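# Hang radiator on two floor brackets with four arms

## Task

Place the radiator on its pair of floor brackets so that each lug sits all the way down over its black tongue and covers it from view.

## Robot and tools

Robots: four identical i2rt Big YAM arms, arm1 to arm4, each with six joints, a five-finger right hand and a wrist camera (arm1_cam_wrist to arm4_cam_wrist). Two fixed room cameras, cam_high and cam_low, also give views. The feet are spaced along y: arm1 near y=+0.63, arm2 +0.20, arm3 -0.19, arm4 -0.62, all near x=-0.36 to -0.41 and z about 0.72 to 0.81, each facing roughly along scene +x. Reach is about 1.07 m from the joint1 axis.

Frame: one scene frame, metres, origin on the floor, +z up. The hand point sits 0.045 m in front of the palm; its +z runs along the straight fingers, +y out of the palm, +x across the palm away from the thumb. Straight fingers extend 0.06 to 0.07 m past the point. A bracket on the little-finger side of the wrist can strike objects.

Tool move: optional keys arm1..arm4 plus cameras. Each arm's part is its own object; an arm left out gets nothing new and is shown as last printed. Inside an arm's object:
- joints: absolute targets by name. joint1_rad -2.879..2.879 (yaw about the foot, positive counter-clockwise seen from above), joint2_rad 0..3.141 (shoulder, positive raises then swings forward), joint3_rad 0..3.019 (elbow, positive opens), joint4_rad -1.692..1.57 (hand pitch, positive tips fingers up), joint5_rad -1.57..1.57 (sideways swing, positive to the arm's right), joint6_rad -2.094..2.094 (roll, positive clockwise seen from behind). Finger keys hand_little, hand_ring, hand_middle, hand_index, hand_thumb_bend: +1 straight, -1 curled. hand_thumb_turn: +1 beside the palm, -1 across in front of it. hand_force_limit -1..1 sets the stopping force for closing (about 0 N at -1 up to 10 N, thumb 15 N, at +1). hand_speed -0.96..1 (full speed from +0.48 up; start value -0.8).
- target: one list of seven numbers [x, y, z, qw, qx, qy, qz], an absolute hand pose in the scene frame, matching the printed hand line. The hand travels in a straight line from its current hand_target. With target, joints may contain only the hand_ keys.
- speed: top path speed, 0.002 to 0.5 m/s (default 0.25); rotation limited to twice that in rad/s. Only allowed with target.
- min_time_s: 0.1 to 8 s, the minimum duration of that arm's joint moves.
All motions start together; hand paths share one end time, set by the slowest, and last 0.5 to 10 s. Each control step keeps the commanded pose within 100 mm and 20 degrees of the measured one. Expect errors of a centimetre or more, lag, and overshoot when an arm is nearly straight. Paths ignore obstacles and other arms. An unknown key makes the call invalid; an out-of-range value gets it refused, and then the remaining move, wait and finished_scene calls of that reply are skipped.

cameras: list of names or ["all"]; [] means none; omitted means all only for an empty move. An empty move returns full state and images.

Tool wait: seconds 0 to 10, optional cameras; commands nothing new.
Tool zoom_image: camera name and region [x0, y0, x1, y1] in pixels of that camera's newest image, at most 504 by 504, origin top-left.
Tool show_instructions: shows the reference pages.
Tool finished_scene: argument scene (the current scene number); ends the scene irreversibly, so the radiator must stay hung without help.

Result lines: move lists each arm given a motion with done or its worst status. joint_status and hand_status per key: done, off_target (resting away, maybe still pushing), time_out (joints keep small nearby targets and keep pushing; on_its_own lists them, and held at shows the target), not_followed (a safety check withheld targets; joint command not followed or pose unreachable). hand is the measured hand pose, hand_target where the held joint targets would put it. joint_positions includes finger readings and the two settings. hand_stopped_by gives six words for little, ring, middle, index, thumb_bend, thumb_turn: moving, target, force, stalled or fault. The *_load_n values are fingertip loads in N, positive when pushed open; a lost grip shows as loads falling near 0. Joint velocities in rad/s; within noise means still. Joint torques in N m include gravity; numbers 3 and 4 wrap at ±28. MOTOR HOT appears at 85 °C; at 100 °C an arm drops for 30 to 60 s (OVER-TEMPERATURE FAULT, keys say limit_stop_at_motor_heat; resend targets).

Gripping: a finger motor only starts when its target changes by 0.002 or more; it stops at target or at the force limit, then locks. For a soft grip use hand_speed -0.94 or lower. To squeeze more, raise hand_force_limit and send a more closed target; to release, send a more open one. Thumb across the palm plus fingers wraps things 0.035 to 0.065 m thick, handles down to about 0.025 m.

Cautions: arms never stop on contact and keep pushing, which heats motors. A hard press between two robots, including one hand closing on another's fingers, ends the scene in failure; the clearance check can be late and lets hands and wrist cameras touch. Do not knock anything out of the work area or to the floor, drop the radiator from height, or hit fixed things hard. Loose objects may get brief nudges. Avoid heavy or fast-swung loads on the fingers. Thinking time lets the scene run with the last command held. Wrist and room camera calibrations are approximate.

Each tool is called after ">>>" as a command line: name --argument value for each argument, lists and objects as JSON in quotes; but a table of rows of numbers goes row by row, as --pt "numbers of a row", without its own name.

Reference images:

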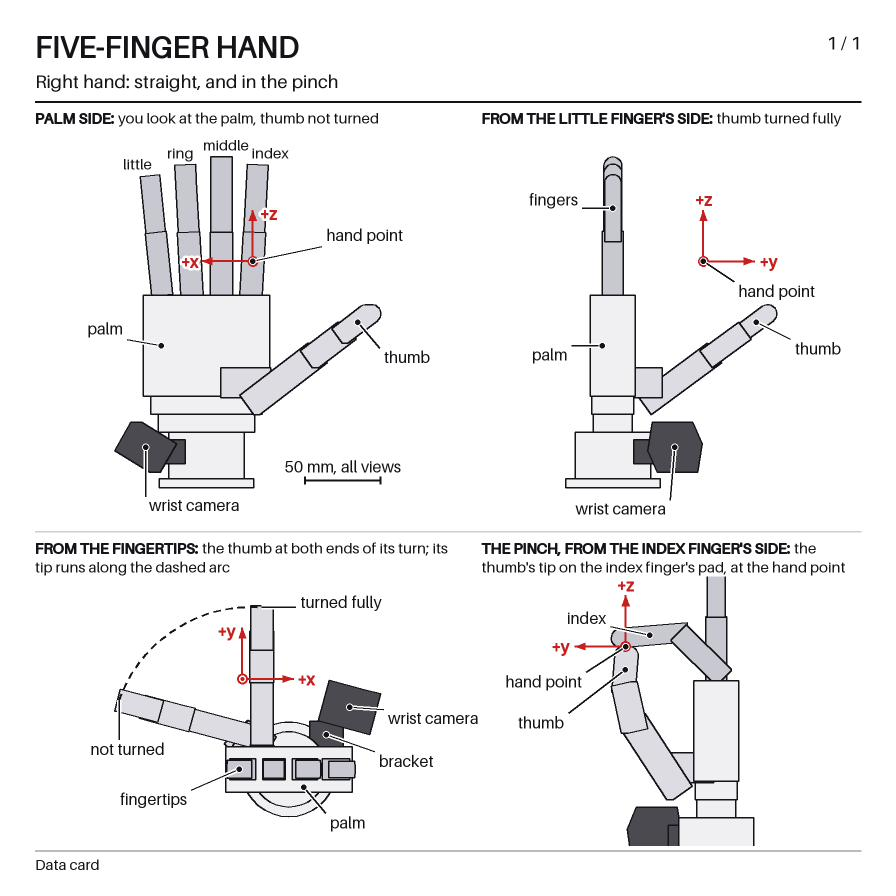

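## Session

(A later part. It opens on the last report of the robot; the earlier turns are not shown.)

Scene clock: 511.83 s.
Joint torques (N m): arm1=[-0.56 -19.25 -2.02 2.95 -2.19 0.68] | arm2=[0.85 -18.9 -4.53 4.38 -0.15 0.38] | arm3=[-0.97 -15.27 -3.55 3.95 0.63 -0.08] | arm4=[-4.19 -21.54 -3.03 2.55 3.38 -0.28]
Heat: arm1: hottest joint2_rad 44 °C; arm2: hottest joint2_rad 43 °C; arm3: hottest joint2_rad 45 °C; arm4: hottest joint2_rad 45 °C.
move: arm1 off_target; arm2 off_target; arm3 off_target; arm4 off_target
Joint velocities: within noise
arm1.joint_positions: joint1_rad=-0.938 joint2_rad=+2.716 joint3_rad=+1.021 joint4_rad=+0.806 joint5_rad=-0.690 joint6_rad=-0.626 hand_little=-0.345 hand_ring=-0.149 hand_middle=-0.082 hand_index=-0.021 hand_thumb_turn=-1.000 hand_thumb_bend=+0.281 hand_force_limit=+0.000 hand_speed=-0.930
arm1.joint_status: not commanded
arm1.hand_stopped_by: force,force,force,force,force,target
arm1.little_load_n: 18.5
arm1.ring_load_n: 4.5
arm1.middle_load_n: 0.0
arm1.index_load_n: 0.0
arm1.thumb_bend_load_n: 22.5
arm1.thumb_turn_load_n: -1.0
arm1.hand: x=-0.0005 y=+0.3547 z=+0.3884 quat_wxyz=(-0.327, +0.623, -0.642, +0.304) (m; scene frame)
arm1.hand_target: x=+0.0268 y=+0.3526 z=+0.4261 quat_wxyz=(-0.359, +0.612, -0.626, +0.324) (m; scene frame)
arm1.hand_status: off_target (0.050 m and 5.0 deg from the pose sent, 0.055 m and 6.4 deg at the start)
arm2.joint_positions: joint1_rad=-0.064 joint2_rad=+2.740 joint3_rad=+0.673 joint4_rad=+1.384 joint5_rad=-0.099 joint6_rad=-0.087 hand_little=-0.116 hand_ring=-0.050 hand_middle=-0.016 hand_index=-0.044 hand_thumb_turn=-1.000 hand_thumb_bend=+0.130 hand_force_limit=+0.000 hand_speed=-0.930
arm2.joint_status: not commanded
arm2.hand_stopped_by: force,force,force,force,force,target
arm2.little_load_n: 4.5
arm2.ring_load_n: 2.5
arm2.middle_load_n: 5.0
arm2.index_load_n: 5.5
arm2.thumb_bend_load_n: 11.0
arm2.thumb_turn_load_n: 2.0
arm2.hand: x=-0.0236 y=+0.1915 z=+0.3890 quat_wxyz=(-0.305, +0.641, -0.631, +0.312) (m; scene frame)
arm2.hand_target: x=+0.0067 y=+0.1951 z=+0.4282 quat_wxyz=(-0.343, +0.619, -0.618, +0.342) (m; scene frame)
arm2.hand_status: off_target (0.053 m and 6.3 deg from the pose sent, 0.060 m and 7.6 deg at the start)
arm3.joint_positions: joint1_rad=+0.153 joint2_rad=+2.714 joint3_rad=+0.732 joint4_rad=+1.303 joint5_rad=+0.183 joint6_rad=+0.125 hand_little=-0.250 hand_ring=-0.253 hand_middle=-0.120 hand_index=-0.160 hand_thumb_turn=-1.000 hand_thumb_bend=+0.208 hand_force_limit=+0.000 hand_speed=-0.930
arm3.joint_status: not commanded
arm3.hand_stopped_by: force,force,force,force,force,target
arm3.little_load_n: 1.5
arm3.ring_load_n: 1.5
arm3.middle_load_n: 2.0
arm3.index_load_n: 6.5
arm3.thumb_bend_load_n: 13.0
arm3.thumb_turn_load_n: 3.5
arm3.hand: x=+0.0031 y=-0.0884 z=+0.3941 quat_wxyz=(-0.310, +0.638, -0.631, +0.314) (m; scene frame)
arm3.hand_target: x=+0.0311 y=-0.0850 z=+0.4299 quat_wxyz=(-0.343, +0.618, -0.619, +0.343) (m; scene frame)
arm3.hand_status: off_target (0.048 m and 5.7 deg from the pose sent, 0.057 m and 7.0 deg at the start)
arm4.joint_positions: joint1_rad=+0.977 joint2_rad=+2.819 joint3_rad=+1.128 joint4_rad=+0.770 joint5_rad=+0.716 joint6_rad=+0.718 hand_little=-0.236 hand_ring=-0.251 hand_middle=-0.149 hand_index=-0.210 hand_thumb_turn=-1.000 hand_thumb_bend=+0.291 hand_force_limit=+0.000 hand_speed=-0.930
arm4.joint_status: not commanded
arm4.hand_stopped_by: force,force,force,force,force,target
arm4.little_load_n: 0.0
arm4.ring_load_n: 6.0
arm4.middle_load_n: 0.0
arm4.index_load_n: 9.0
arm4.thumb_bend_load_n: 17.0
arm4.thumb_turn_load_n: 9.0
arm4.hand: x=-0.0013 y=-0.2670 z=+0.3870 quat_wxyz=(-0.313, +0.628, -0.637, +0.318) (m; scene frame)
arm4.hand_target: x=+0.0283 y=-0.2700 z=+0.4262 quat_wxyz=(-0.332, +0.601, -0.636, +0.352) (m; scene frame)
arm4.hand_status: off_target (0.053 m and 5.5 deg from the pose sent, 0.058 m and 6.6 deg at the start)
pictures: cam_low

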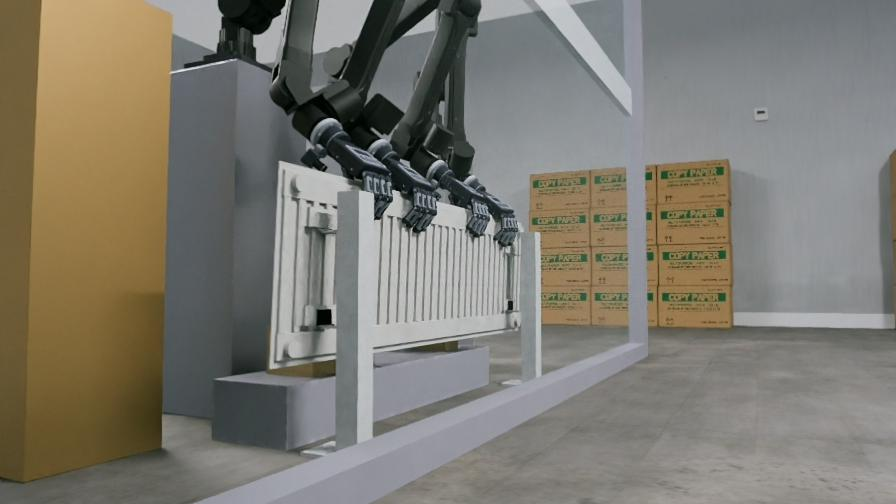

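>>> move --arm1 '{"target":[0.034,0.352,0.446,-0.3589,0.6092,-0.6272,0.3265],"speed":0.04}' --arm2 '{"target":[0.016,0.195,0.449,-0.3428,0.6184,-0.6184,0.3428],"speed":0.04}' --arm3 '{"target":[0.040,-0.085,0.450,-0.3428,0.6184,-0.6184,0.3428],"speed":0.04}' --arm4 '{"target":[0.036,-0.270,0.444,-0.3337,0.6020,-0.6344,0.3517],"speed":0.04}' --cameras '["cam_low"]'

>>> zoom_image --camera "cam_low" --region '[290, 280, 350, 340]'

>>> zoom_image --camera "cam_low" --region '[290, 180, 350, 240]'

>>> zoom_image --camera "cam_low" --region '[490, 220, 550, 320]'

Scene clock: 513.80 s.
Joint torques (N m): arm1=[0.21 -20.31 -1.88 2.33 -1.9 0.71] | arm2=[0.91 -20.66 -2.76 3.44 -0.06 0.32] | arm3=[-1.32 -16.97 -3.26 3.17 0.48 -0.08] | arm4=[-5.3 -22.59 -2.92 2.3 2.95 -0.35]
Heat: arm1: hottest joint2_rad 44 °C; arm2: hottest joint2_rad 43 °C; arm3: hottest joint2_rad 45 °C; arm4: hottest joint2_rad 45 °C.
move: arm1 off_target; arm2 off_target; arm3 off_target; arm4 off_target
Joint velocities: within noise
arm1.joint_positions: joint1_rad=-0.938 joint2_rad=+2.685 joint3_rad=+0.997 joint4_rad=+0.807 joint5_rad=-0.690 joint6_rad=-0.615 hand_little=-0.344 hand_ring=-0.149 hand_middle=-0.082 hand_index=-0.021 hand_thumb_turn=-1.000 hand_thumb_bend=+0.282 hand_force_limit=+0.000 hand_speed=-0.930
arm1.joint_status: not commanded
arm1.hand_stopped_by: force,force,force,force,force,target
arm1.little_load_n: 20.5
arm1.ring_load_n: 4.0
arm1.middle_load_n: 0.0
arm1.index_load_n: 0.0
arm1.thumb_bend_load_n: 23.5
arm1.thumb_turn_load_n: -1.0
arm1.hand: x=+0.0006 y=+0.3543 z=+0.4007 quat_wxyz=(-0.329, +0.620, -0.643, +0.305) (m; scene frame)
arm1.hand_target: x=+0.0327 y=+0.3528 z=+0.4425 quat_wxyz=(-0.360, +0.611, -0.626, +0.324) (m; scene frame)
arm1.hand_status: off_target (0.056 m and 4.8 deg from the pose sent, 0.067 m and 5.0 deg at the start)
arm2.joint_positions: joint1_rad=-0.062 joint2_rad=+2.678 joint3_rad=+0.634 joint4_rad=+1.364 joint5_rad=-0.097 joint6_rad=-0.083 hand_little=-0.116 hand_ring=-0.050 hand_middle=-0.017 hand_index=-0.043 hand_thumb_turn=-1.000 hand_thumb_bend=+0.130 hand_force_limit=+0.000 hand_speed=-0.930
arm2.joint_status: not commanded
arm2.hand_stopped_by: force,force,force,force,force,target
arm2.little_load_n: 3.5
arm2.ring_load_n: 1.0
arm2.middle_load_n: 2.5
arm2.index_load_n: 10.0
arm2.thumb_bend_load_n: 12.5
arm2.thumb_turn_load_n: 2.0
arm2.hand: x=-0.0214 y=+0.1923 z=+0.4086 quat_wxyz=(-0.306, +0.640, -0.632, +0.313) (m; scene frame)
arm2.hand_target: x=+0.0143 y=+0.1951 z=+0.4468 quat_wxyz=(-0.343, +0.619, -0.618, +0.342) (m; scene frame)
arm2.hand_status: off_target (0.055 m and 6.2 deg from the pose sent, 0.072 m and 6.3 deg at the start)
arm3.joint_positions: joint1_rad=+0.153 joint2_rad=+2.675 joint3_rad=+0.711 joint4_rad=+1.281 joint5_rad=+0.183 joint6_rad=+0.121 hand_little=-0.251 hand_ring=-0.253 hand_middle=-0.120 hand_index=-0.159 hand_thumb_turn=-1.000 hand_thumb_bend=+0.208 hand_force_limit=+0.000 hand_speed=-0.930
arm3.joint_status: not commanded
arm3.hand_stopped_by: force,force,force,force,force,target
arm3.little_load_n: 0.0
arm3.ring_load_n: 0.5
arm3.middle_load_n: 2.0
arm3.index_load_n: 6.5
arm3.thumb_bend_load_n: 16.0
arm3.thumb_turn_load_n: 4.0
arm3.hand: x=+0.0044 y=-0.0884 z=+0.4052 quat_wxyz=(-0.308, +0.640, -0.630, +0.314) (m; scene frame)
arm3.hand_target: x=+0.0387 y=-0.0851 z=+0.4472 quat_wxyz=(-0.343, +0.618, -0.619, +0.343) (m; scene frame)
arm3.hand_status: off_target (0.057 m and 5.9 deg from the pose sent, 0.067 m and 5.7 deg at the start)
arm4.joint_positions: joint1_rad=+0.977 joint2_rad=+2.799 joint3_rad=+1.109 joint4_rad=+0.774 joint5_rad=+0.718 joint6_rad=+0.710 hand_little=-0.236 hand_ring=-0.251 hand_middle=-0.149 hand_index=-0.210 hand_thumb_turn=-1.000 hand_thumb_bend=+0.291 hand_force_limit=+0.000 hand_speed=-0.930
arm4.joint_status: not commanded
arm4.hand_stopped_by: force,force,force,force,force,target
arm4.little_load_n: 0.0
arm4.ring_load_n: 7.0
arm4.middle_load_n: 0.0
arm4.index_load_n: 8.5
arm4.thumb_bend_load_n: 17.0
arm4.thumb_turn_load_n: 9.0
arm4.hand: x=-0.0012 y=-0.2676 z=+0.3952 quat_wxyz=(-0.314, +0.629, -0.635, +0.319) (m; scene frame)
arm4.hand_target: x=+0.0350 y=-0.2705 z=+0.4392 quat_wxyz=(-0.332, +0.601, -0.636, +0.352) (m; scene frame)
arm4.hand_status: off_target (0.061 m and 5.3 deg from the pose sent, 0.068 m and 5.5 deg at the start)
pictures: cam_low

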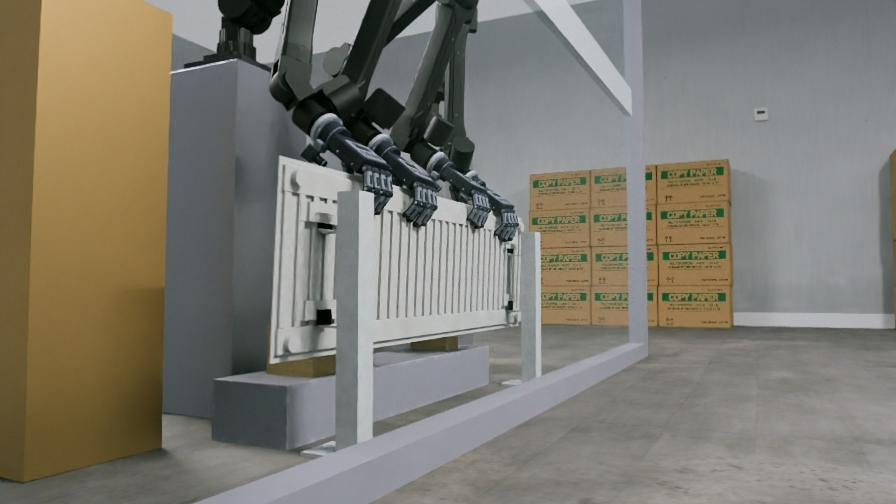

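Scaled by 8.400 from the camera's 896x504 image, which has a finer 1280x720 frame.

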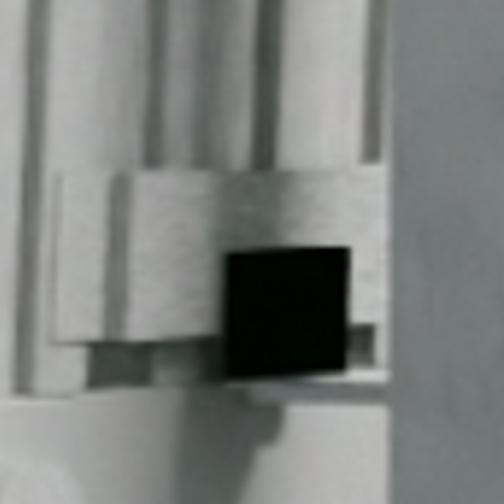

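Scaled by 8.400 from the camera's 896x504 image, which has a finer 1280x720 frame.

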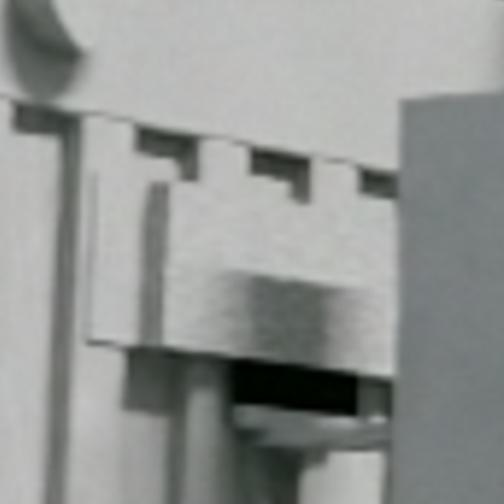

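Scaled by 5.040 from the camera's 896x504 image, which has a finer 1280x720 frame.

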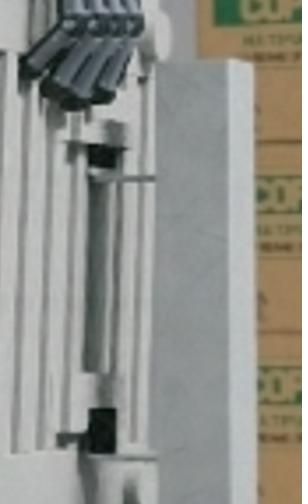

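>>> move --arm1 '{"target":[0.036,0.352,0.464,-0.3589,0.6092,-0.6272,0.3265],"speed":0.04}' --arm2 '{"target":[0.018,0.195,0.466,-0.3428,0.6184,-0.6184,0.3428],"speed":0.04}' --arm3 '{"target":[0.042,-0.085,0.472,-0.3428,0.6184,-0.6184,0.3428],"speed":0.04}' --arm4 '{"target":[0.038,-0.270,0.468,-0.3337,0.6020,-0.6344,0.3517],"speed":0.04}' --cameras '["cam_low"]'

>>> zoom_image --camera "cam_low" --region '[290, 280, 350, 340]'

>>> zoom_image --camera "cam_low" --region '[290, 180, 350, 240]'

>>> zoom_image --camera "cam_low" --region '[490, 220, 550, 320]'

Scene clock: 515.73 s.
Joint torques (N m): arm1=[0.32 -20.6 -1.32 1.69 -1.79 0.74] | arm2=[1.26 -19.55 -2.24 2.67 -0.2 0.41] | arm3=[-1.49 -17.26 -2.74 3.11 0.41 -0.03] | arm4=[-5.6 -23 -2.61 1.77 2.78 -0.26]
Heat: arm1: hottest joint2_rad 44 °C; arm2: hottest joint2_rad 43 °C; arm3: hottest joint2_rad 45 °C; arm4: hottest joint2_rad 46 °C.
move: arm1 off_target; arm2 off_target; arm3 off_target; arm4 off_target
Joint velocities: within noise
arm1.joint_positions: joint1_rad=-0.937 joint2_rad=+2.640 joint3_rad=+0.962 joint4_rad=+0.807 joint5_rad=-0.689 joint6_rad=-0.614 hand_little=-0.344 hand_ring=-0.149 hand_middle=-0.082 hand_index=-0.021 hand_thumb_turn=-1.000 hand_thumb_bend=+0.282 hand_force_limit=+0.000 hand_speed=-0.930
arm1.joint_status: not commanded
arm1.hand_stopped_by: force,force,force,force,force,target
arm1.little_load_n: 20.5
arm1.ring_load_n: 3.5
arm1.middle_load_n: 0.0
arm1.index_load_n: 0.0
arm1.thumb_bend_load_n: 25.0
arm1.thumb_turn_load_n: -1.5
arm1.hand: x=+0.0013 y=+0.3538 z=+0.4178 quat_wxyz=(-0.328, +0.620, -0.642, +0.309) (m; scene frame)
arm1.hand_target: x=+0.0346 y=+0.3529 z=+0.4604 quat_wxyz=(-0.360, +0.611, -0.626, +0.325) (m; scene frame)
arm1.hand_status: off_target (0.058 m and 4.5 deg from the pose sent, 0.073 m and 4.8 deg at the start)
arm2.joint_positions: joint1_rad=-0.062 joint2_rad=+2.613 joint3_rad=+0.596 joint4_rad=+1.334 joint5_rad=-0.096 joint6_rad=-0.083 hand_little=-0.116 hand_ring=-0.050 hand_middle=-0.017 hand_index=-0.043 hand_thumb_turn=-1.000 hand_thumb_bend=+0.130 hand_force_limit=+0.000 hand_speed=-0.930
arm2.joint_status: not commanded
arm2.hand_stopped_by: force,force,force,force,force,target
arm2.little_load_n: 3.5
arm2.ring_load_n: 1.0
arm2.middle_load_n: 2.5
arm2.index_load_n: 9.5
arm2.thumb_bend_load_n: 14.0
arm2.thumb_turn_load_n: 2.0
arm2.hand: x=-0.0205 y=+0.1923 z=+0.4274 quat_wxyz=(-0.305, +0.640, -0.632, +0.312) (m; scene frame)
arm2.hand_target: x=+0.0162 y=+0.1952 z=+0.4644 quat_wxyz=(-0.343, +0.619, -0.618, +0.342) (m; scene frame)
arm2.hand_status: off_target (0.055 m and 6.3 deg from the pose sent, 0.069 m and 6.1 deg at the start)
arm3.joint_positions: joint1_rad=+0.153 joint2_rad=+2.602 joint3_rad=+0.670 joint4_rad=+1.244 joint5_rad=+0.184 joint6_rad=+0.115 hand_little=-0.251 hand_ring=-0.253 hand_middle=-0.120 hand_index=-0.159 hand_thumb_turn=-1.000 hand_thumb_bend=+0.208 hand_force_limit=+0.000 hand_speed=-0.930
arm3.joint_status: not commanded
arm3.hand_stopped_by: force,force,force,force,force,target
arm3.little_load_n: 0.0
arm3.ring_load_n: 0.5
arm3.middle_load_n: 3.0
arm3.index_load_n: 8.0
arm3.thumb_bend_load_n: 17.5
arm3.thumb_turn_load_n: 4.5
arm3.hand: x=+0.0052 y=-0.0888 z=+0.4261 quat_wxyz=(-0.305, +0.643, -0.629, +0.314) (m; scene frame)
arm3.hand_target: x=+0.0406 y=-0.0852 z=+0.4693 quat_wxyz=(-0.343, +0.618, -0.618, +0.343) (m; scene frame)
arm3.hand_status: off_target (0.059 m and 6.3 deg from the pose sent, 0.077 m and 5.9 deg at the start)
arm4.joint_positions: joint1_rad=+0.976 joint2_rad=+2.740 joint3_rad=+1.060 joint4_rad=+0.774 joint5_rad=+0.718 joint6_rad=+0.697 hand_little=-0.236 hand_ring=-0.252 hand_middle=-0.149 hand_index=-0.210 hand_thumb_turn=-0.999 hand_thumb_bend=+0.291 hand_force_limit=+0.000 hand_speed=-0.930
arm4.joint_status: not commanded
arm4.hand_stopped_by: force,force,force,force,force,target
arm4.little_load_n: 0.0
arm4.ring_load_n: 5.0
arm4.middle_load_n: 0.0
arm4.index_load_n: 10.0
arm4.thumb_bend_load_n: 17.0
arm4.thumb_turn_load_n: 9.5
arm4.hand: x=+0.0001 y=-0.2676 z=+0.4180 quat_wxyz=(-0.316, +0.631, -0.632, +0.321) (m; scene frame)
arm4.hand_target: x=+0.0369 y=-0.2705 z=+0.4632 quat_wxyz=(-0.332, +0.601, -0.636, +0.352) (m; scene frame)
arm4.hand_status: off_target (0.063 m and 5.2 deg from the pose sent, 0.083 m and 5.3 deg at the start)
pictures: cam_low

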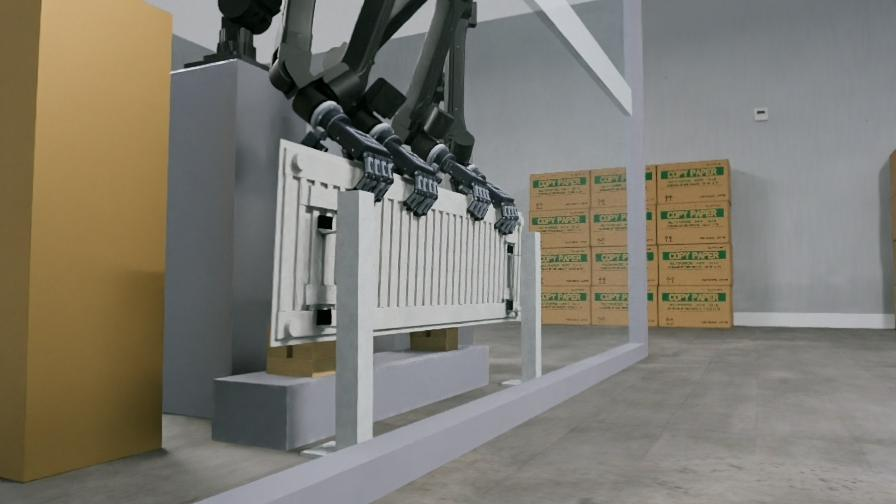

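Scaled by 8.400 from the camera's 896x504 image, which has a finer 1280x720 frame.

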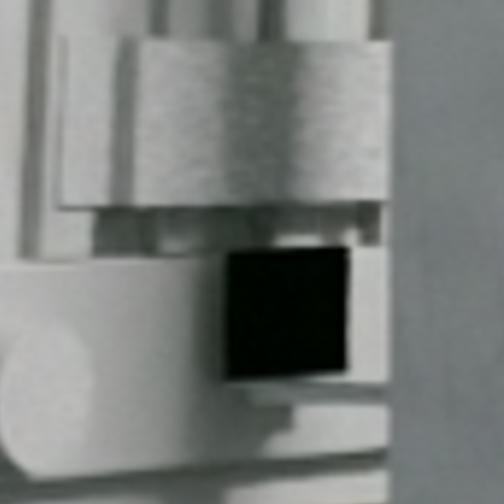

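Scaled by 8.400 from the camera's 896x504 image, which has a finer 1280x720 frame.

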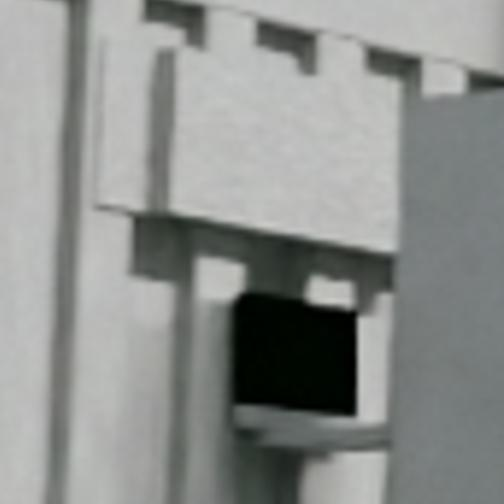

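Scaled by 5.040 from the camera's 896x504 image, which has a finer 1280x720 frame.

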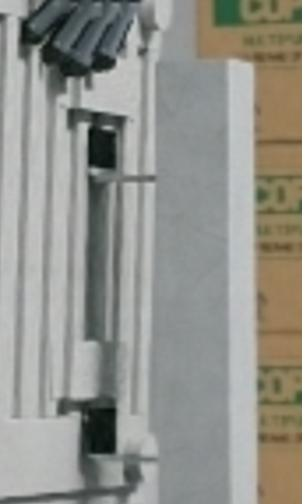

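>>> move --arm1 '{"target":[0.047,0.352,0.470,-0.3589,0.6092,-0.6272,0.3265],"speed":0.02}' --arm2 '{"target":[0.029,0.195,0.471,-0.3428,0.6184,-0.6184,0.3428],"speed":0.02}' --arm3 '{"target":[0.053,-0.085,0.473,-0.3428,0.6184,-0.6184,0.3428],"speed":0.02}' --arm4 '{"target":[0.049,-0.270,0.468,-0.3337,0.6020,-0.6344,0.3517],"speed":0.02}' --cameras '["cam_low","cam_high"]'

>>> zoom_image --camera "cam_low" --region '[290, 280, 350, 340]'

>>> zoom_image --camera "cam_low" --region '[290, 180, 350, 240]'

>>> zoom_image --camera "cam_low" --region '[490, 270, 530, 320]'

>>> zoom_image --camera "cam_low" --region '[490, 220, 530, 270]'

Scene clock: 517.73 s.
Joint torques (N m): arm1=[1.14 -20.84 -0.53 1.8 -1.95 0.84] | arm2=[0.67 -19.43 -1.06 3.12 -0.15 0.41] | arm3=[-2.14 -17.08 -1.35 2.97 0.22 -0.07] | arm4=[-6.71 -22.83 -1.58 1.73 2.79 -0.34]
Heat: arm1: hottest joint2_rad 44 °C; arm2: hottest joint2_rad 43 °C; arm3: hottest joint2_rad 45 °C; arm4: hottest joint2_rad 46 °C.
move: arm1 off_target; arm2 off_target; arm3 off_target; arm4 off_target
Joint velocities: within noise
arm1.joint_positions: joint1_rad=-0.929 joint2_rad=+2.627 joint3_rad=+0.959 joint4_rad=+0.791 joint5_rad=-0.673 joint6_rad=-0.606 hand_little=-0.344 hand_ring=-0.149 hand_middle=-0.082 hand_index=-0.021 hand_thumb_turn=-1.000 hand_thumb_bend=+0.282 hand_force_limit=+0.000 hand_speed=-0.930
arm1.joint_status: not commanded
arm1.hand_stopped_by: force,force,force,force,force,target
arm1.little_load_n: 21.5
arm1.ring_load_n: 3.0
arm1.middle_load_n: 0.0
arm1.index_load_n: 0.0
arm1.thumb_bend_load_n: 27.5
arm1.thumb_turn_load_n: -2.5
arm1.hand: x=+0.0031 y=+0.3537 z=+0.4204 quat_wxyz=(-0.324, +0.620, -0.646, +0.306) (m; scene frame)
arm1.hand_target: x=+0.0447 y=+0.3534 z=+0.4664 quat_wxyz=(-0.360, +0.611, -0.626, +0.324) (m; scene frame)
arm1.hand_status: off_target (0.066 m and 5.3 deg from the pose sent, 0.069 m and 4.5 deg at the start)
arm2.joint_positions: joint1_rad=-0.060 joint2_rad=+2.586 joint3_rad=+0.596 joint4_rad=+1.288 joint5_rad=-0.094 joint6_rad=-0.083 hand_little=-0.116 hand_ring=-0.050 hand_middle=-0.017 hand_index=-0.043 hand_thumb_turn=-1.000 hand_thumb_bend=+0.130 hand_force_limit=+0.000 hand_speed=-0.930
arm2.joint_status: not commanded
arm2.hand_stopped_by: force,force,force,force,force,target
arm2.little_load_n: 4.0
arm2.ring_load_n: 1.5
arm2.middle_load_n: 3.0
arm2.index_load_n: 9.5
arm2.thumb_bend_load_n: 14.5
arm2.thumb_turn_load_n: 2.0
arm2.hand: x=-0.0193 y=+0.1922 z=+0.4294 quat_wxyz=(-0.299, +0.643, -0.636, +0.306) (m; scene frame)
arm2.hand_target: x=+0.0264 y=+0.1952 z=+0.4698 quat_wxyz=(-0.344, +0.619, -0.618, +0.342) (m; scene frame)
arm2.hand_status: off_target (0.064 m and 7.4 deg from the pose sent, 0.066 m and 6.3 deg at the start)
arm3.joint_positions: joint1_rad=+0.153 joint2_rad=+2.587 joint3_rad=+0.672 joint4_rad=+1.212 joint5_rad=+0.183 joint6_rad=+0.114 hand_little=-0.251 hand_ring=-0.253 hand_middle=-0.120 hand_index=-0.159 hand_thumb_turn=-1.000 hand_thumb_bend=+0.209 hand_force_limit=+0.000 hand_speed=-0.930
arm3.joint_status: not commanded
arm3.hand_stopped_by: force,force,force,force,force,target
arm3.little_load_n: 0.0
arm3.ring_load_n: 1.0
arm3.middle_load_n: 3.5
arm3.index_load_n: 8.0
arm3.thumb_bend_load_n: 18.0
arm3.thumb_turn_load_n: 4.0
arm3.hand: x=+0.0062 y=-0.0885 z=+0.4270 quat_wxyz=(-0.299, +0.646, -0.630, +0.310) (m; scene frame)
arm3.hand_target: x=+0.0512 y=-0.0855 z=+0.4714 quat_wxyz=(-0.343, +0.618, -0.618, +0.343) (m; scene frame)
arm3.hand_status: off_target (0.066 m and 7.1 deg from the pose sent, 0.067 m and 6.3 deg at the start)
arm4.joint_positions: joint1_rad=+0.969 joint2_rad=+2.737 joint3_rad=+1.060 joint4_rad=+0.774 joint5_rad=+0.705 joint6_rad=+0.683 hand_little=-0.236 hand_ring=-0.252 hand_middle=-0.149 hand_index=-0.210 hand_thumb_turn=-0.999 hand_thumb_bend=+0.291 hand_force_limit=+0.000 hand_speed=-0.930
arm4.joint_status: not commanded
arm4.hand_stopped_by: force,force,force,force,force,target
arm4.little_load_n: 0.0
arm4.ring_load_n: 4.0
arm4.middle_load_n: 0.0
arm4.index_load_n: 10.0
arm4.thumb_bend_load_n: 17.5
arm4.thumb_turn_load_n: 10.0
arm4.hand: x=+0.0019 y=-0.2676 z=+0.4185 quat_wxyz=(-0.315, +0.635, -0.629, +0.319) (m; scene frame)
arm4.hand_target: x=+0.0474 y=-0.2712 z=+0.4638 quat_wxyz=(-0.332, +0.601, -0.636, +0.352) (m; scene frame)
arm4.hand_status: off_target (0.068 m and 5.8 deg from the pose sent, 0.070 m and 5.2 deg at the start)
pictures: cam_high, cam_low

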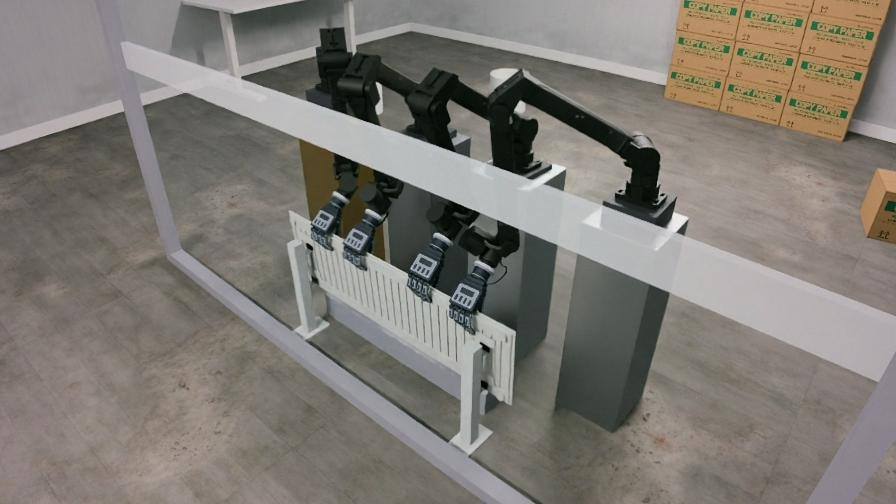

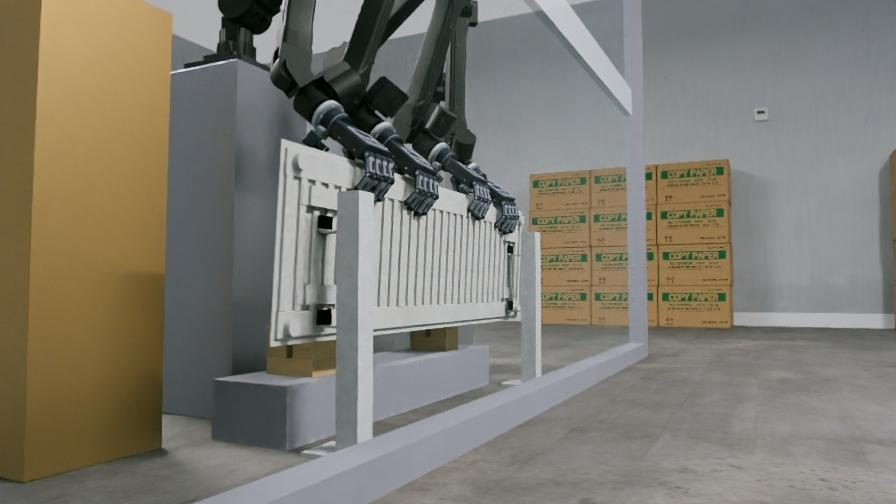

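Scaled by 8.400 from the camera's 896x504 image, which has a finer 1280x720 frame.

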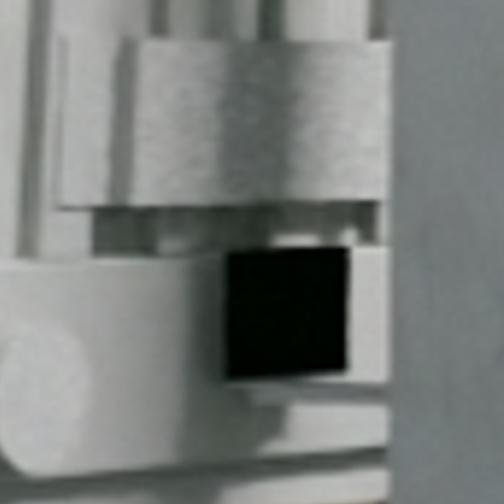

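Scaled by 8.400 from the camera's 896x504 image, which has a finer 1280x720 frame.

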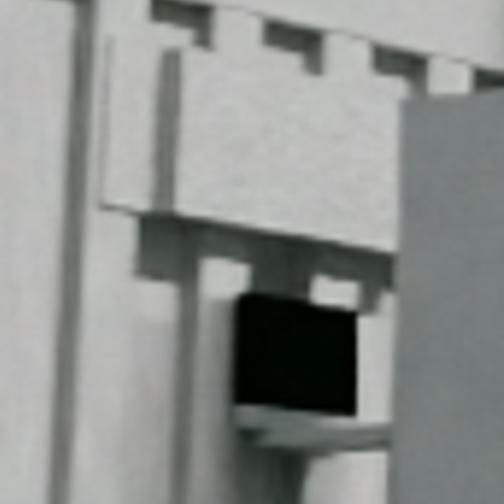

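Scaled by 10.080 from the camera's 896x504 image, which has a finer 1280x720 frame.

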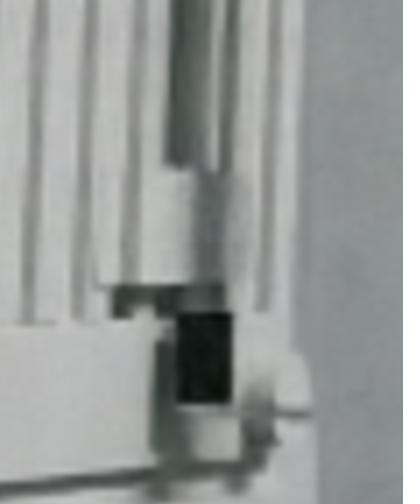

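Scaled by 10.080 from the camera's 896x504 image, which has a finer 1280x720 frame.

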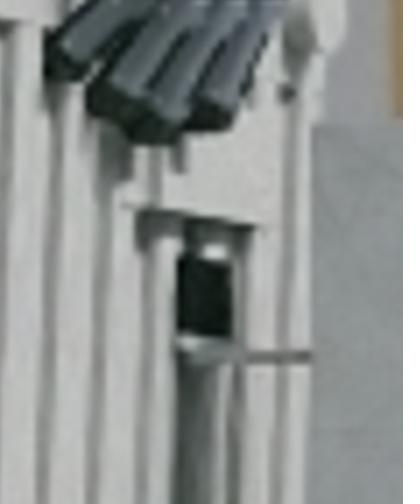

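>>> move --arm1 '{"target":[0.058,0.352,0.477,-0.3800,0.5964,-0.6154,0.3482],"speed":0.03}' --arm2 '{"target":[0.040,0.195,0.477,-0.3642,0.6061,-0.6061,0.3642],"speed":0.03}' --arm3 '{"target":[0.064,-0.085,0.475,-0.3642,0.6061,-0.6061,0.3642],"speed":0.03}' --arm4 '{"target":[0.060,-0.270,0.468,-0.3546,0.5900,-0.6218,0.3736],"speed":0.03}' --cameras '["cam_low","cam_high"]'

>>> zoom_image --camera "cam_low" --region '[290, 280, 350, 340]'

>>> zoom_image --camera "cam_low" --region '[290, 180, 350, 240]'

>>> zoom_image --camera "cam_low" --region '[490, 270, 530, 320]'

>>> zoom_image --camera "cam_low" --region '[490, 220, 530, 270]'

Scene clock: 520.43 s.
Joint torques (N m): arm1=[1.2 -19.66 -0.25 3.86 -2.81 1.17] | arm2=[0.79 -18.49 -0.25 5.26 -0.23 0.44] | arm3=[-2.26 -14.62 -0.42 5.27 0.5 -0.09] | arm4=[-6.77 -20.25 -0.53 3.3 4.03 -0.34]
Heat: arm1: hottest joint2_rad 44 °C; arm2: hottest joint2_rad 43 °C; arm3: hottest joint2_rad 45 °C; arm4: hottest joint2_rad 45 °C.
move: arm1 off_target; arm2 off_target; arm3 off_target; arm4 off_target
Joint velocities: within noise
arm1.joint_positions: joint1_rad=-0.929 joint2_rad=+2.627 joint3_rad=+0.957 joint4_rad=+0.819 joint5_rad=-0.688 joint6_rad=-0.594 hand_little=-0.344 hand_ring=-0.150 hand_middle=-0.082 hand_index=-0.021 hand_thumb_turn=-1.000 hand_thumb_bend=+0.284 hand_force_limit=+0.000 hand_speed=-0.930
arm1.joint_status: not commanded
arm1.hand_stopped_by: force,force,force,force,force,target
arm1.little_load_n: 25.5
arm1.ring_load_n: 0.0
arm1.middle_load_n: 0.5
arm1.index_load_n: 0.0
arm1.thumb_bend_load_n: 39.0
arm1.thumb_turn_load_n: -3.5
arm1.hand: x=+0.0078 y=+0.3526 z=+0.4247 quat_wxyz=(-0.331, +0.617, -0.641, +0.315) (m; scene frame)
arm1.hand_target: x=+0.0542 y=+0.3538 z=+0.4736 quat_wxyz=(-0.381, +0.602, -0.613, +0.341) (m; scene frame)
arm1.hand_status: off_target (0.073 m and 7.8 deg from the pose sent, 0.079 m and 9.2 deg at the start)
arm2.joint_positions: joint1_rad=-0.060 joint2_rad=+2.586 joint3_rad=+0.592 joint4_rad=+1.328 joint5_rad=-0.097 joint6_rad=-0.079 hand_little=-0.116 hand_ring=-0.050 hand_middle=-0.017 hand_index=-0.043 hand_thumb_turn=-1.000 hand_thumb_bend=+0.130 hand_force_limit=+0.000 hand_speed=-0.930
arm2.joint_status: not commanded
arm2.hand_stopped_by: force,force,force,force,force,target
arm2.little_load_n: 5.0
arm2.ring_load_n: 0.0
arm2.middle_load_n: 0.0
arm2.index_load_n: 6.0
arm2.thumb_bend_load_n: 12.5
arm2.thumb_turn_load_n: 1.5
arm2.hand: x=-0.0131 y=+0.1925 z=+0.4362 quat_wxyz=(-0.311, +0.637, -0.630, +0.317) (m; scene frame)
arm2.hand_target: x=+0.0367 y=+0.1953 z=+0.4770 quat_wxyz=(-0.365, +0.607, -0.606, +0.362) (m; scene frame)
arm2.hand_status: off_target (0.067 m and 9.3 deg from the pose sent, 0.076 m and 11.4 deg at the start)
arm3.joint_positions: joint1_rad=+0.153 joint2_rad=+2.590 joint3_rad=+0.672 joint4_rad=+1.248 joint5_rad=+0.183 joint6_rad=+0.103 hand_little=-0.251 hand_ring=-0.253 hand_middle=-0.120 hand_index=-0.159 hand_thumb_turn=-1.000 hand_thumb_bend=+0.209 hand_force_limit=+0.000 hand_speed=-0.930
arm3.joint_status: not commanded
arm3.hand_stopped_by: force,force,force,force,force,target
arm3.little_load_n: 0.0
arm3.ring_load_n: 1.0
arm3.middle_load_n: 0.0
arm3.index_load_n: 6.5
arm3.thumb_bend_load_n: 15.5
arm3.thumb_turn_load_n: 5.0
arm3.hand: x=+0.0121 y=-0.0877 z=+0.4318 quat_wxyz=(-0.310, +0.643, -0.623, +0.320) (m; scene frame)
arm3.hand_target: x=+0.0613 y=-0.0856 z=+0.4750 quat_wxyz=(-0.363, +0.606, -0.606, +0.364) (m; scene frame)
arm3.hand_status: off_target (0.068 m and 9.3 deg from the pose sent, 0.075 m and 11.1 deg at the start)
arm4.joint_positions: joint1_rad=+0.971 joint2_rad=+2.737 joint3_rad=+1.058 joint4_rad=+0.820 joint5_rad=+0.718 joint6_rad=+0.636 hand_little=-0.236 hand_ring=-0.252 hand_middle=-0.149 hand_index=-0.210 hand_thumb_turn=-0.999 hand_thumb_bend=+0.292 hand_force_limit=+0.000 hand_speed=-0.930
arm4.joint_status: not commanded
arm4.hand_stopped_by: force,force,force,force,force,target
arm4.little_load_n: 0.0
arm4.ring_load_n: 4.5
arm4.middle_load_n: 0.0
arm4.index_load_n: 5.5
arm4.thumb_bend_load_n: 22.0
arm4.thumb_turn_load_n: 13.5
arm4.hand: x=+0.0070 y=-0.2643 z=+0.4245 quat_wxyz=(-0.326, +0.638, -0.616, +0.328) (m; scene frame)
arm4.hand_target: x=+0.0571 y=-0.2717 z=+0.4654 quat_wxyz=(-0.350, +0.589, -0.625, +0.374) (m; scene frame)
arm4.hand_status: off_target (0.069 m and 8.2 deg from the pose sent, 0.076 m and 9.4 deg at the start)
pictures: cam_high, cam_low

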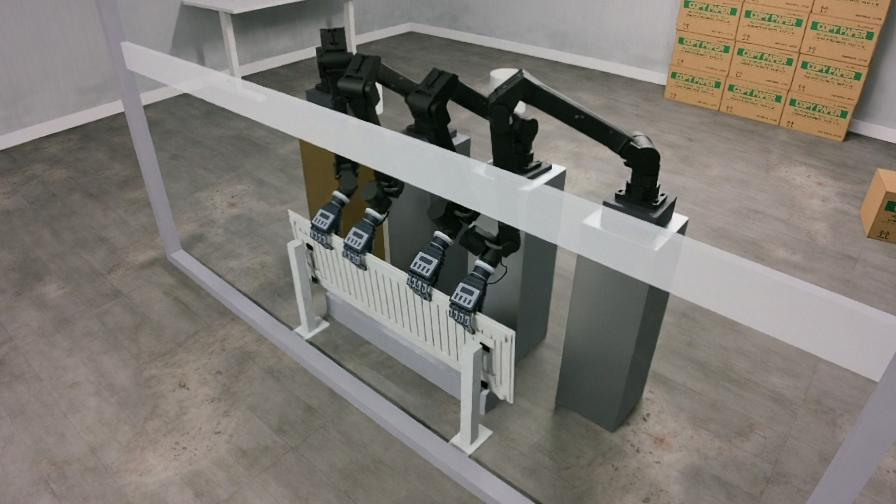

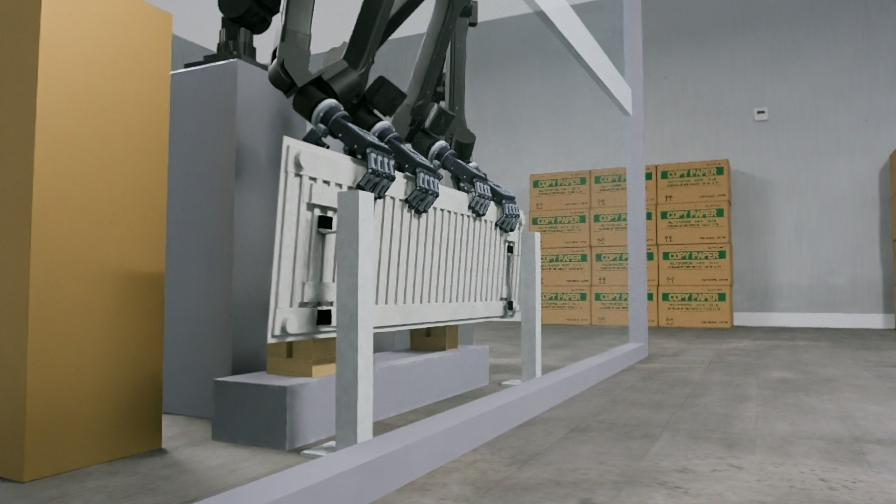

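Scaled by 8.400 from the camera's 896x504 image, which has a finer 1280x720 frame.

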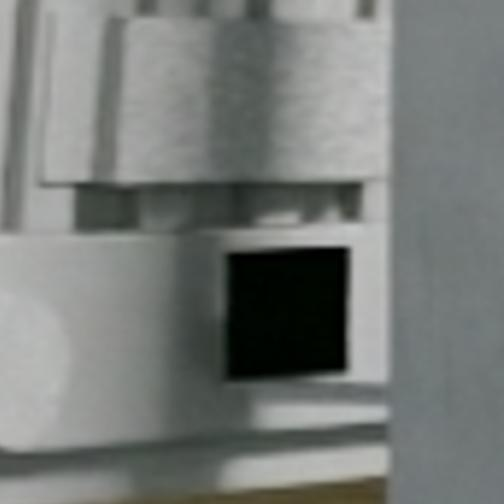

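Scaled by 8.400 from the camera's 896x504 image, which has a finer 1280x720 frame.

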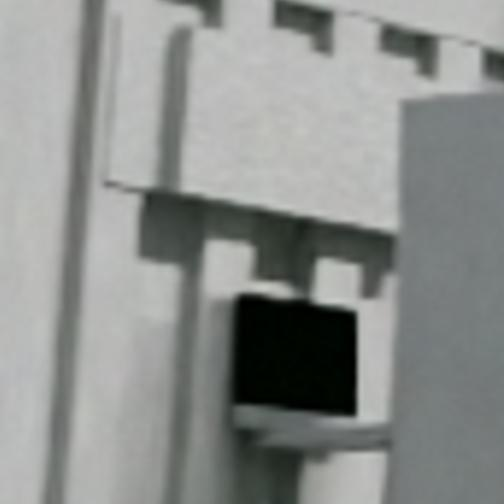

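Scaled by 10.080 from the camera's 896x504 image, which has a finer 1280x720 frame.

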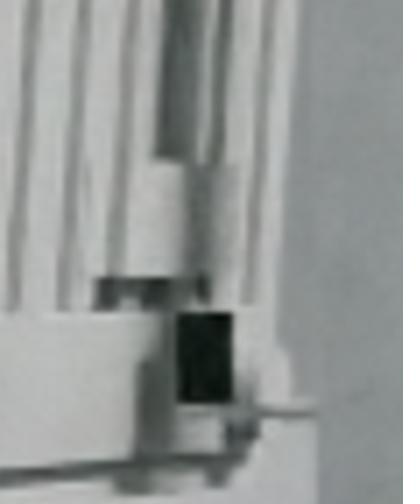

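Scaled by 10.080 from the camera's 896x504 image, which has a finer 1280x720 frame.

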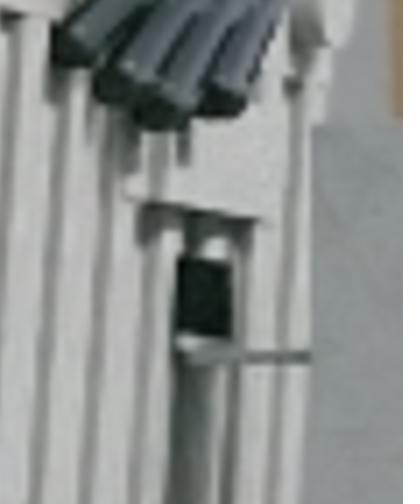

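>>> move --arm1 '{"joints":{"hand_speed":-0.93,"hand_force_limit":0.2,"hand_ring":-0.7,"hand_middle":-0.7,"hand_index":-0.7}}' --arm3 '{"joints":{"hand_speed":-0.93,"hand_force_limit":0.1,"hand_little":-0.7,"hand_ring":-0.7,"hand_middle":-0.7}}' --arm4 '{"joints":{"hand_speed":-0.93,"hand_force_limit":0.1,"hand_little":-0.7,"hand_ring":-0.7,"hand_middle":-0.7}}' --cameras '[]'

>>> move --arm1 '{"target":[0.056,0.352,0.487,-0.3800,0.5964,-0.6154,0.3482],"speed":0.03}' --arm2 '{"target":[0.014,0.195,0.460,-0.3428,0.6184,-0.6184,0.3428],"speed":0.03}' --arm3 '{"target":[0.062,-0.085,0.483,-0.3642,0.6061,-0.6061,0.3642],"speed":0.03}' --cameras '["cam_low"]'

>>> zoom_image --camera "cam_low" --region '[330, 120, 550, 260]'

Scene clock: 524.13 s.
Joint torques (N m): arm1=[1.26 -19.72 -0.27 3.79 -2.81 1.16] | arm2=[0.73 -18.78 -0.42 5.2 -0.19 0.44] | arm3=[-2.08 -14.62 -0.39 5.22 0.56 -0.06] | arm4=[-6.83 -20.25 -0.54 3.32 4.01 -0.31]
Heat: arm1: hottest joint5_rad 46 °C; arm2: hottest joint2_rad 43 °C; arm3: hottest joint2_rad 45 °C; arm4: hottest joint5_rad 46 °C.
move: arm1 off_target; arm3 off_target; arm4 off_target
Joint velocities: within noise
arm1.joint_positions: joint1_rad=-0.929 joint2_rad=+2.627 joint3_rad=+0.957 joint4_rad=+0.822 joint5_rad=-0.688 joint6_rad=-0.592 hand_little=-0.344 hand_ring=-0.174 hand_middle=-0.126 hand_index=-0.078 hand_thumb_turn=-1.000 hand_thumb_bend=+0.285 hand_force_limit=+0.200 hand_speed=-0.930
arm1.joint_status: hand_ring off_target (ended at -0.174, target -0.700); hand_middle off_target (ended at -0.126, target -0.700); hand_index off_target (ended at -0.078, target -0.700); the others done
arm1.hand_stopped_by: force,force,force,force,force,target
arm1.little_load_n: 24.0
arm1.ring_load_n: 4.5
arm1.middle_load_n: 6.5
arm1.index_load_n: 6.0
arm1.thumb_bend_load_n: 41.0
arm1.thumb_turn_load_n: -3.5
arm1.hand: x=+0.0081 y=+0.3524 z=+0.4249 quat_wxyz=(-0.332, +0.617, -0.641, +0.315) (m; scene frame)
arm1.hand_target: x=+0.0542 y=+0.3538 z=+0.4736 quat_wxyz=(-0.381, +0.602, -0.613, +0.341) (m; scene frame)
arm1.hand_status: not commanded
arm2: as last shown
arm2.joint_positions: joint1_rad=-0.060 joint2_rad=+2.586 joint3_rad=+0.592 joint4_rad=+1.329 joint5_rad=-0.097 joint6_rad=-0.079 hand_little=-0.116 hand_ring=-0.050 hand_middle=-0.017 hand_index=-0.043 hand_thumb_turn=-1.000 hand_thumb_bend=+0.130 hand_force_limit=+0.000 hand_speed=-0.930
arm2.middle_load_n: 0.5
arm2.hand: x=-0.0131 y=+0.1925 z=+0.4364 quat_wxyz=(-0.311, +0.637, -0.630, +0.317) (m; scene frame)
arm2.hand_target: x=+0.0366 y=+0.1952 z=+0.4771 quat_wxyz=(-0.365, +0.607, -0.606, +0.362) (m; scene frame)
arm3.joint_positions: joint1_rad=+0.153 joint2_rad=+2.591 joint3_rad=+0.672 joint4_rad=+1.249 joint5_rad=+0.182 joint6_rad=+0.101 hand_little=-0.275 hand_ring=-0.270 hand_middle=-0.137 hand_index=-0.160 hand_thumb_turn=-1.000 hand_thumb_bend=+0.209 hand_force_limit=+0.100 hand_speed=-0.930
arm3.joint_status: hand_little off_target (ended at -0.275, target -0.700); hand_ring off_target (ended at -0.270, target -0.700); hand_middle off_target (ended at -0.137, target -0.700); the others done
arm3.hand_stopped_by: force,force,force,force,force,target
arm3.little_load_n: 5.0
arm3.ring_load_n: 5.5
arm3.middle_load_n: 6.0
arm3.index_load_n: 3.5
arm3.thumb_bend_load_n: 17.5
arm3.thumb_turn_load_n: 5.5
arm3.hand: x=+0.0120 y=-0.0876 z=+0.4317 quat_wxyz=(-0.310, +0.644, -0.622, +0.320) (m; scene frame)
arm3.hand_target: x=+0.0612 y=-0.0856 z=+0.4749 quat_wxyz=(-0.363, +0.606, -0.607, +0.364) (m; scene frame)
arm3.hand_status: not commanded
arm4.joint_positions: joint1_rad=+0.971 joint2_rad=+2.737 joint3_rad=+1.058 joint4_rad=+0.822 joint5_rad=+0.718 joint6_rad=+0.632 hand_little=-0.332 hand_ring=-0.256 hand_middle=-0.185 hand_index=-0.210 hand_thumb_turn=-0.999 hand_thumb_bend=+0.292 hand_force_limit=+0.100 hand_speed=-0.930
arm4.joint_status: hand_little off_target (ended at -0.332, target -0.700); hand_ring off_target (ended at -0.256, target -0.700); hand_middle off_target (ended at -0.185, target -0.700); the others done
arm4.hand_stopped_by: force,force,force,force,force,target
arm4.little_load_n: 6.0
arm4.ring_load_n: 5.0
arm4.middle_load_n: 4.0
arm4.index_load_n: 4.0
arm4.thumb_bend_load_n: 23.5
arm4.thumb_turn_load_n: 13.5
arm4.hand: x=+0.0073 y=-0.2642 z=+0.4248 quat_wxyz=(-0.327, +0.638, -0.614, +0.329) (m; scene frame)
arm4.hand_target: x=+0.0571 y=-0.2717 z=+0.4654 quat_wxyz=(-0.350, +0.589, -0.625, +0.374) (m; scene frame)
arm4.hand_status: not commanded
pictures: none
No camera images: "cameras" was empty.

Scene clock: 525.77 s.
Joint torques (N m): arm1=[0.91 -21.48 -1.18 3.54 -2.8 1.14] | arm2=[-0.03 -16.5 -1.22 3.95 -0.05 0.37] | arm3=[-1.85 -16.15 -1.25 5.09 0.62 -0.05] | arm4=[-6.95 -20.31 -0.54 3.28 4 -0.31]
Heat: arm1: hottest joint5_rad 47 °C; arm2: hottest joint2_rad 43 °C; arm3: hottest joint2_rad 46 °C; arm4: hottest joint5_rad 47 °C.
move: arm1 off_target; arm2 off_target; arm3 off_target
Joint velocities: within noise
arm1.joint_positions: joint1_rad=-0.929 joint2_rad=+2.627 joint3_rad=+0.951 joint4_rad=+0.824 joint5_rad=-0.690 joint6_rad=-0.592 hand_little=-0.344 hand_ring=-0.174 hand_middle=-0.126 hand_index=-0.078 hand_thumb_turn=-1.000 hand_thumb_bend=+0.285 hand_force_limit=+0.200 hand_speed=-0.930
arm1.joint_status: not commanded
arm1.hand_stopped_by: force,force,force,force,force,target
arm1.little_load_n: 24.0
arm1.ring_load_n: 4.5
arm1.middle_load_n: 6.5
arm1.index_load_n: 6.0
arm1.thumb_bend_load_n: 41.0
arm1.thumb_turn_load_n: -4.0
arm1.hand: x=+0.0062 y=+0.3553 z=+0.4249 quat_wxyz=(-0.333, +0.617, -0.641, +0.313) (m; scene frame)
arm1.hand_target: x=+0.0524 y=+0.3538 z=+0.4815 quat_wxyz=(-0.381, +0.602, -0.613, +0.342) (m; scene frame)
arm1.hand_status: off_target (0.080 m and 7.7 deg from the pose sent, 0.078 m and 7.7 deg at the start)
arm2.joint_positions: joint1_rad=-0.060 joint2_rad=+2.586 joint3_rad=+0.585 joint4_rad=+1.330 joint5_rad=-0.098 joint6_rad=-0.079 hand_little=-0.116 hand_ring=-0.050 hand_middle=-0.017 hand_index=-0.043 hand_thumb_turn=-1.000 hand_thumb_bend=+0.130 hand_force_limit=+0.000 hand_speed=-0.930
arm2.joint_status: not commanded
arm2.hand_stopped_by: force,force,force,force,force,target
arm2.little_load_n: 5.5
arm2.ring_load_n: 0.0
arm2.middle_load_n: 0.0
arm2.index_load_n: 6.5
arm2.thumb_bend_load_n: 12.0
arm2.thumb_turn_load_n: 1.5
arm2.hand: x=-0.0167 y=+0.1931 z=+0.4365 quat_wxyz=(-0.310, +0.638, -0.631, +0.315) (m; scene frame)
arm2.hand_target: x=+0.0128 y=+0.1950 z=+0.4600 quat_wxyz=(-0.343, +0.619, -0.618, +0.342) (m; scene frame)
arm2.hand_status: off_target (0.039 m and 5.6 deg from the pose sent, 0.036 m and 5.3 deg at the start)
arm3.joint_positions: joint1_rad=+0.153 joint2_rad=+2.591 joint3_rad=+0.667 joint4_rad=+1.251 joint5_rad=+0.181 joint6_rad=+0.101 hand_little=-0.275 hand_ring=-0.270 hand_middle=-0.137 hand_index=-0.160 hand_thumb_turn=-1.000 hand_thumb_bend=+0.209 hand_force_limit=+0.100 hand_speed=-0.930
arm3.joint_status: not commanded
arm3.hand_stopped_by: force,force,force,force,force,target
arm3.little_load_n: 4.5
arm3.ring_load_n: 5.5
arm3.middle_load_n: 6.0
arm3.index_load_n: 3.5
arm3.thumb_bend_load_n: 17.5
arm3.thumb_turn_load_n: 5.5
arm3.hand: x=+0.0093 y=-0.0880 z=+0.4317 quat_wxyz=(-0.309, +0.645, -0.622, +0.318) (m; scene frame)
arm3.hand_target: x=+0.0591 y=-0.0855 z=+0.4815 quat_wxyz=(-0.363, +0.606, -0.607, +0.364) (m; scene frame)
arm3.hand_status: off_target (0.074 m and 9.5 deg from the pose sent, 0.072 m and 9.3 deg at the start)
arm4: as last shown
arm4.joint_positions: joint1_rad=+0.971 joint2_rad=+2.737 joint3_rad=+1.058 joint4_rad=+0.823 joint5_rad=+0.718 joint6_rad=+0.631 hand_little=-0.332 hand_ring=-0.256 hand_middle=-0.185 hand_index=-0.210 hand_thumb_turn=-0.999 hand_thumb_bend=+0.292 hand_force_limit=+0.100 hand_speed=-0.930
arm4.little_load_n: 5.5
arm4.ring_load_n: 4.5
arm4.index_load_n: 3.5
arm4.hand: x=+0.0072 y=-0.2640 z=+0.4248 quat_wxyz=(-0.327, +0.639, -0.614, +0.329) (m; scene frame)
arm4.hand_target: x=+0.0571 y=-0.2718 z=+0.4654 quat_wxyz=(-0.350, +0.589, -0.625, +0.374) (m; scene frame)
pictures: cam_low

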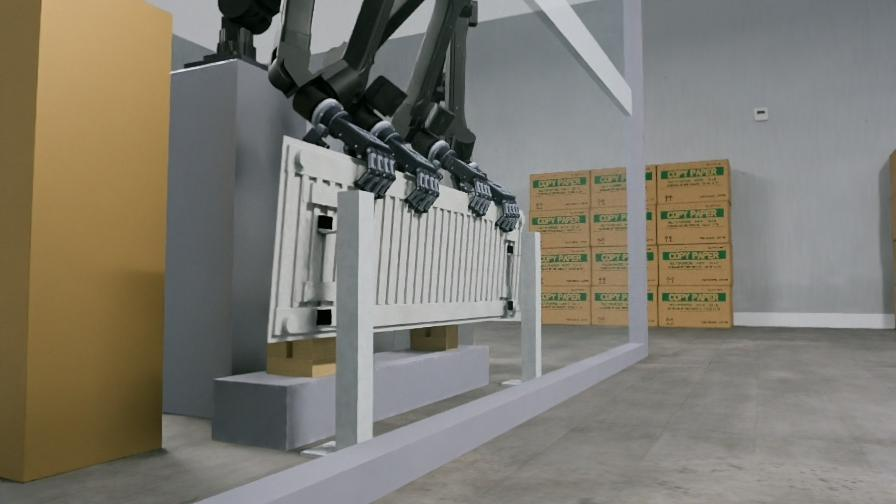

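Scaled by 2.291 from the camera's 896x504 image, which has a finer 1280x720 frame.

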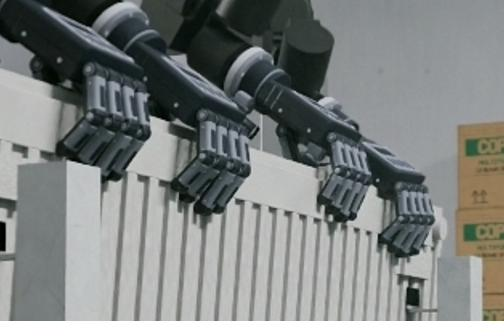

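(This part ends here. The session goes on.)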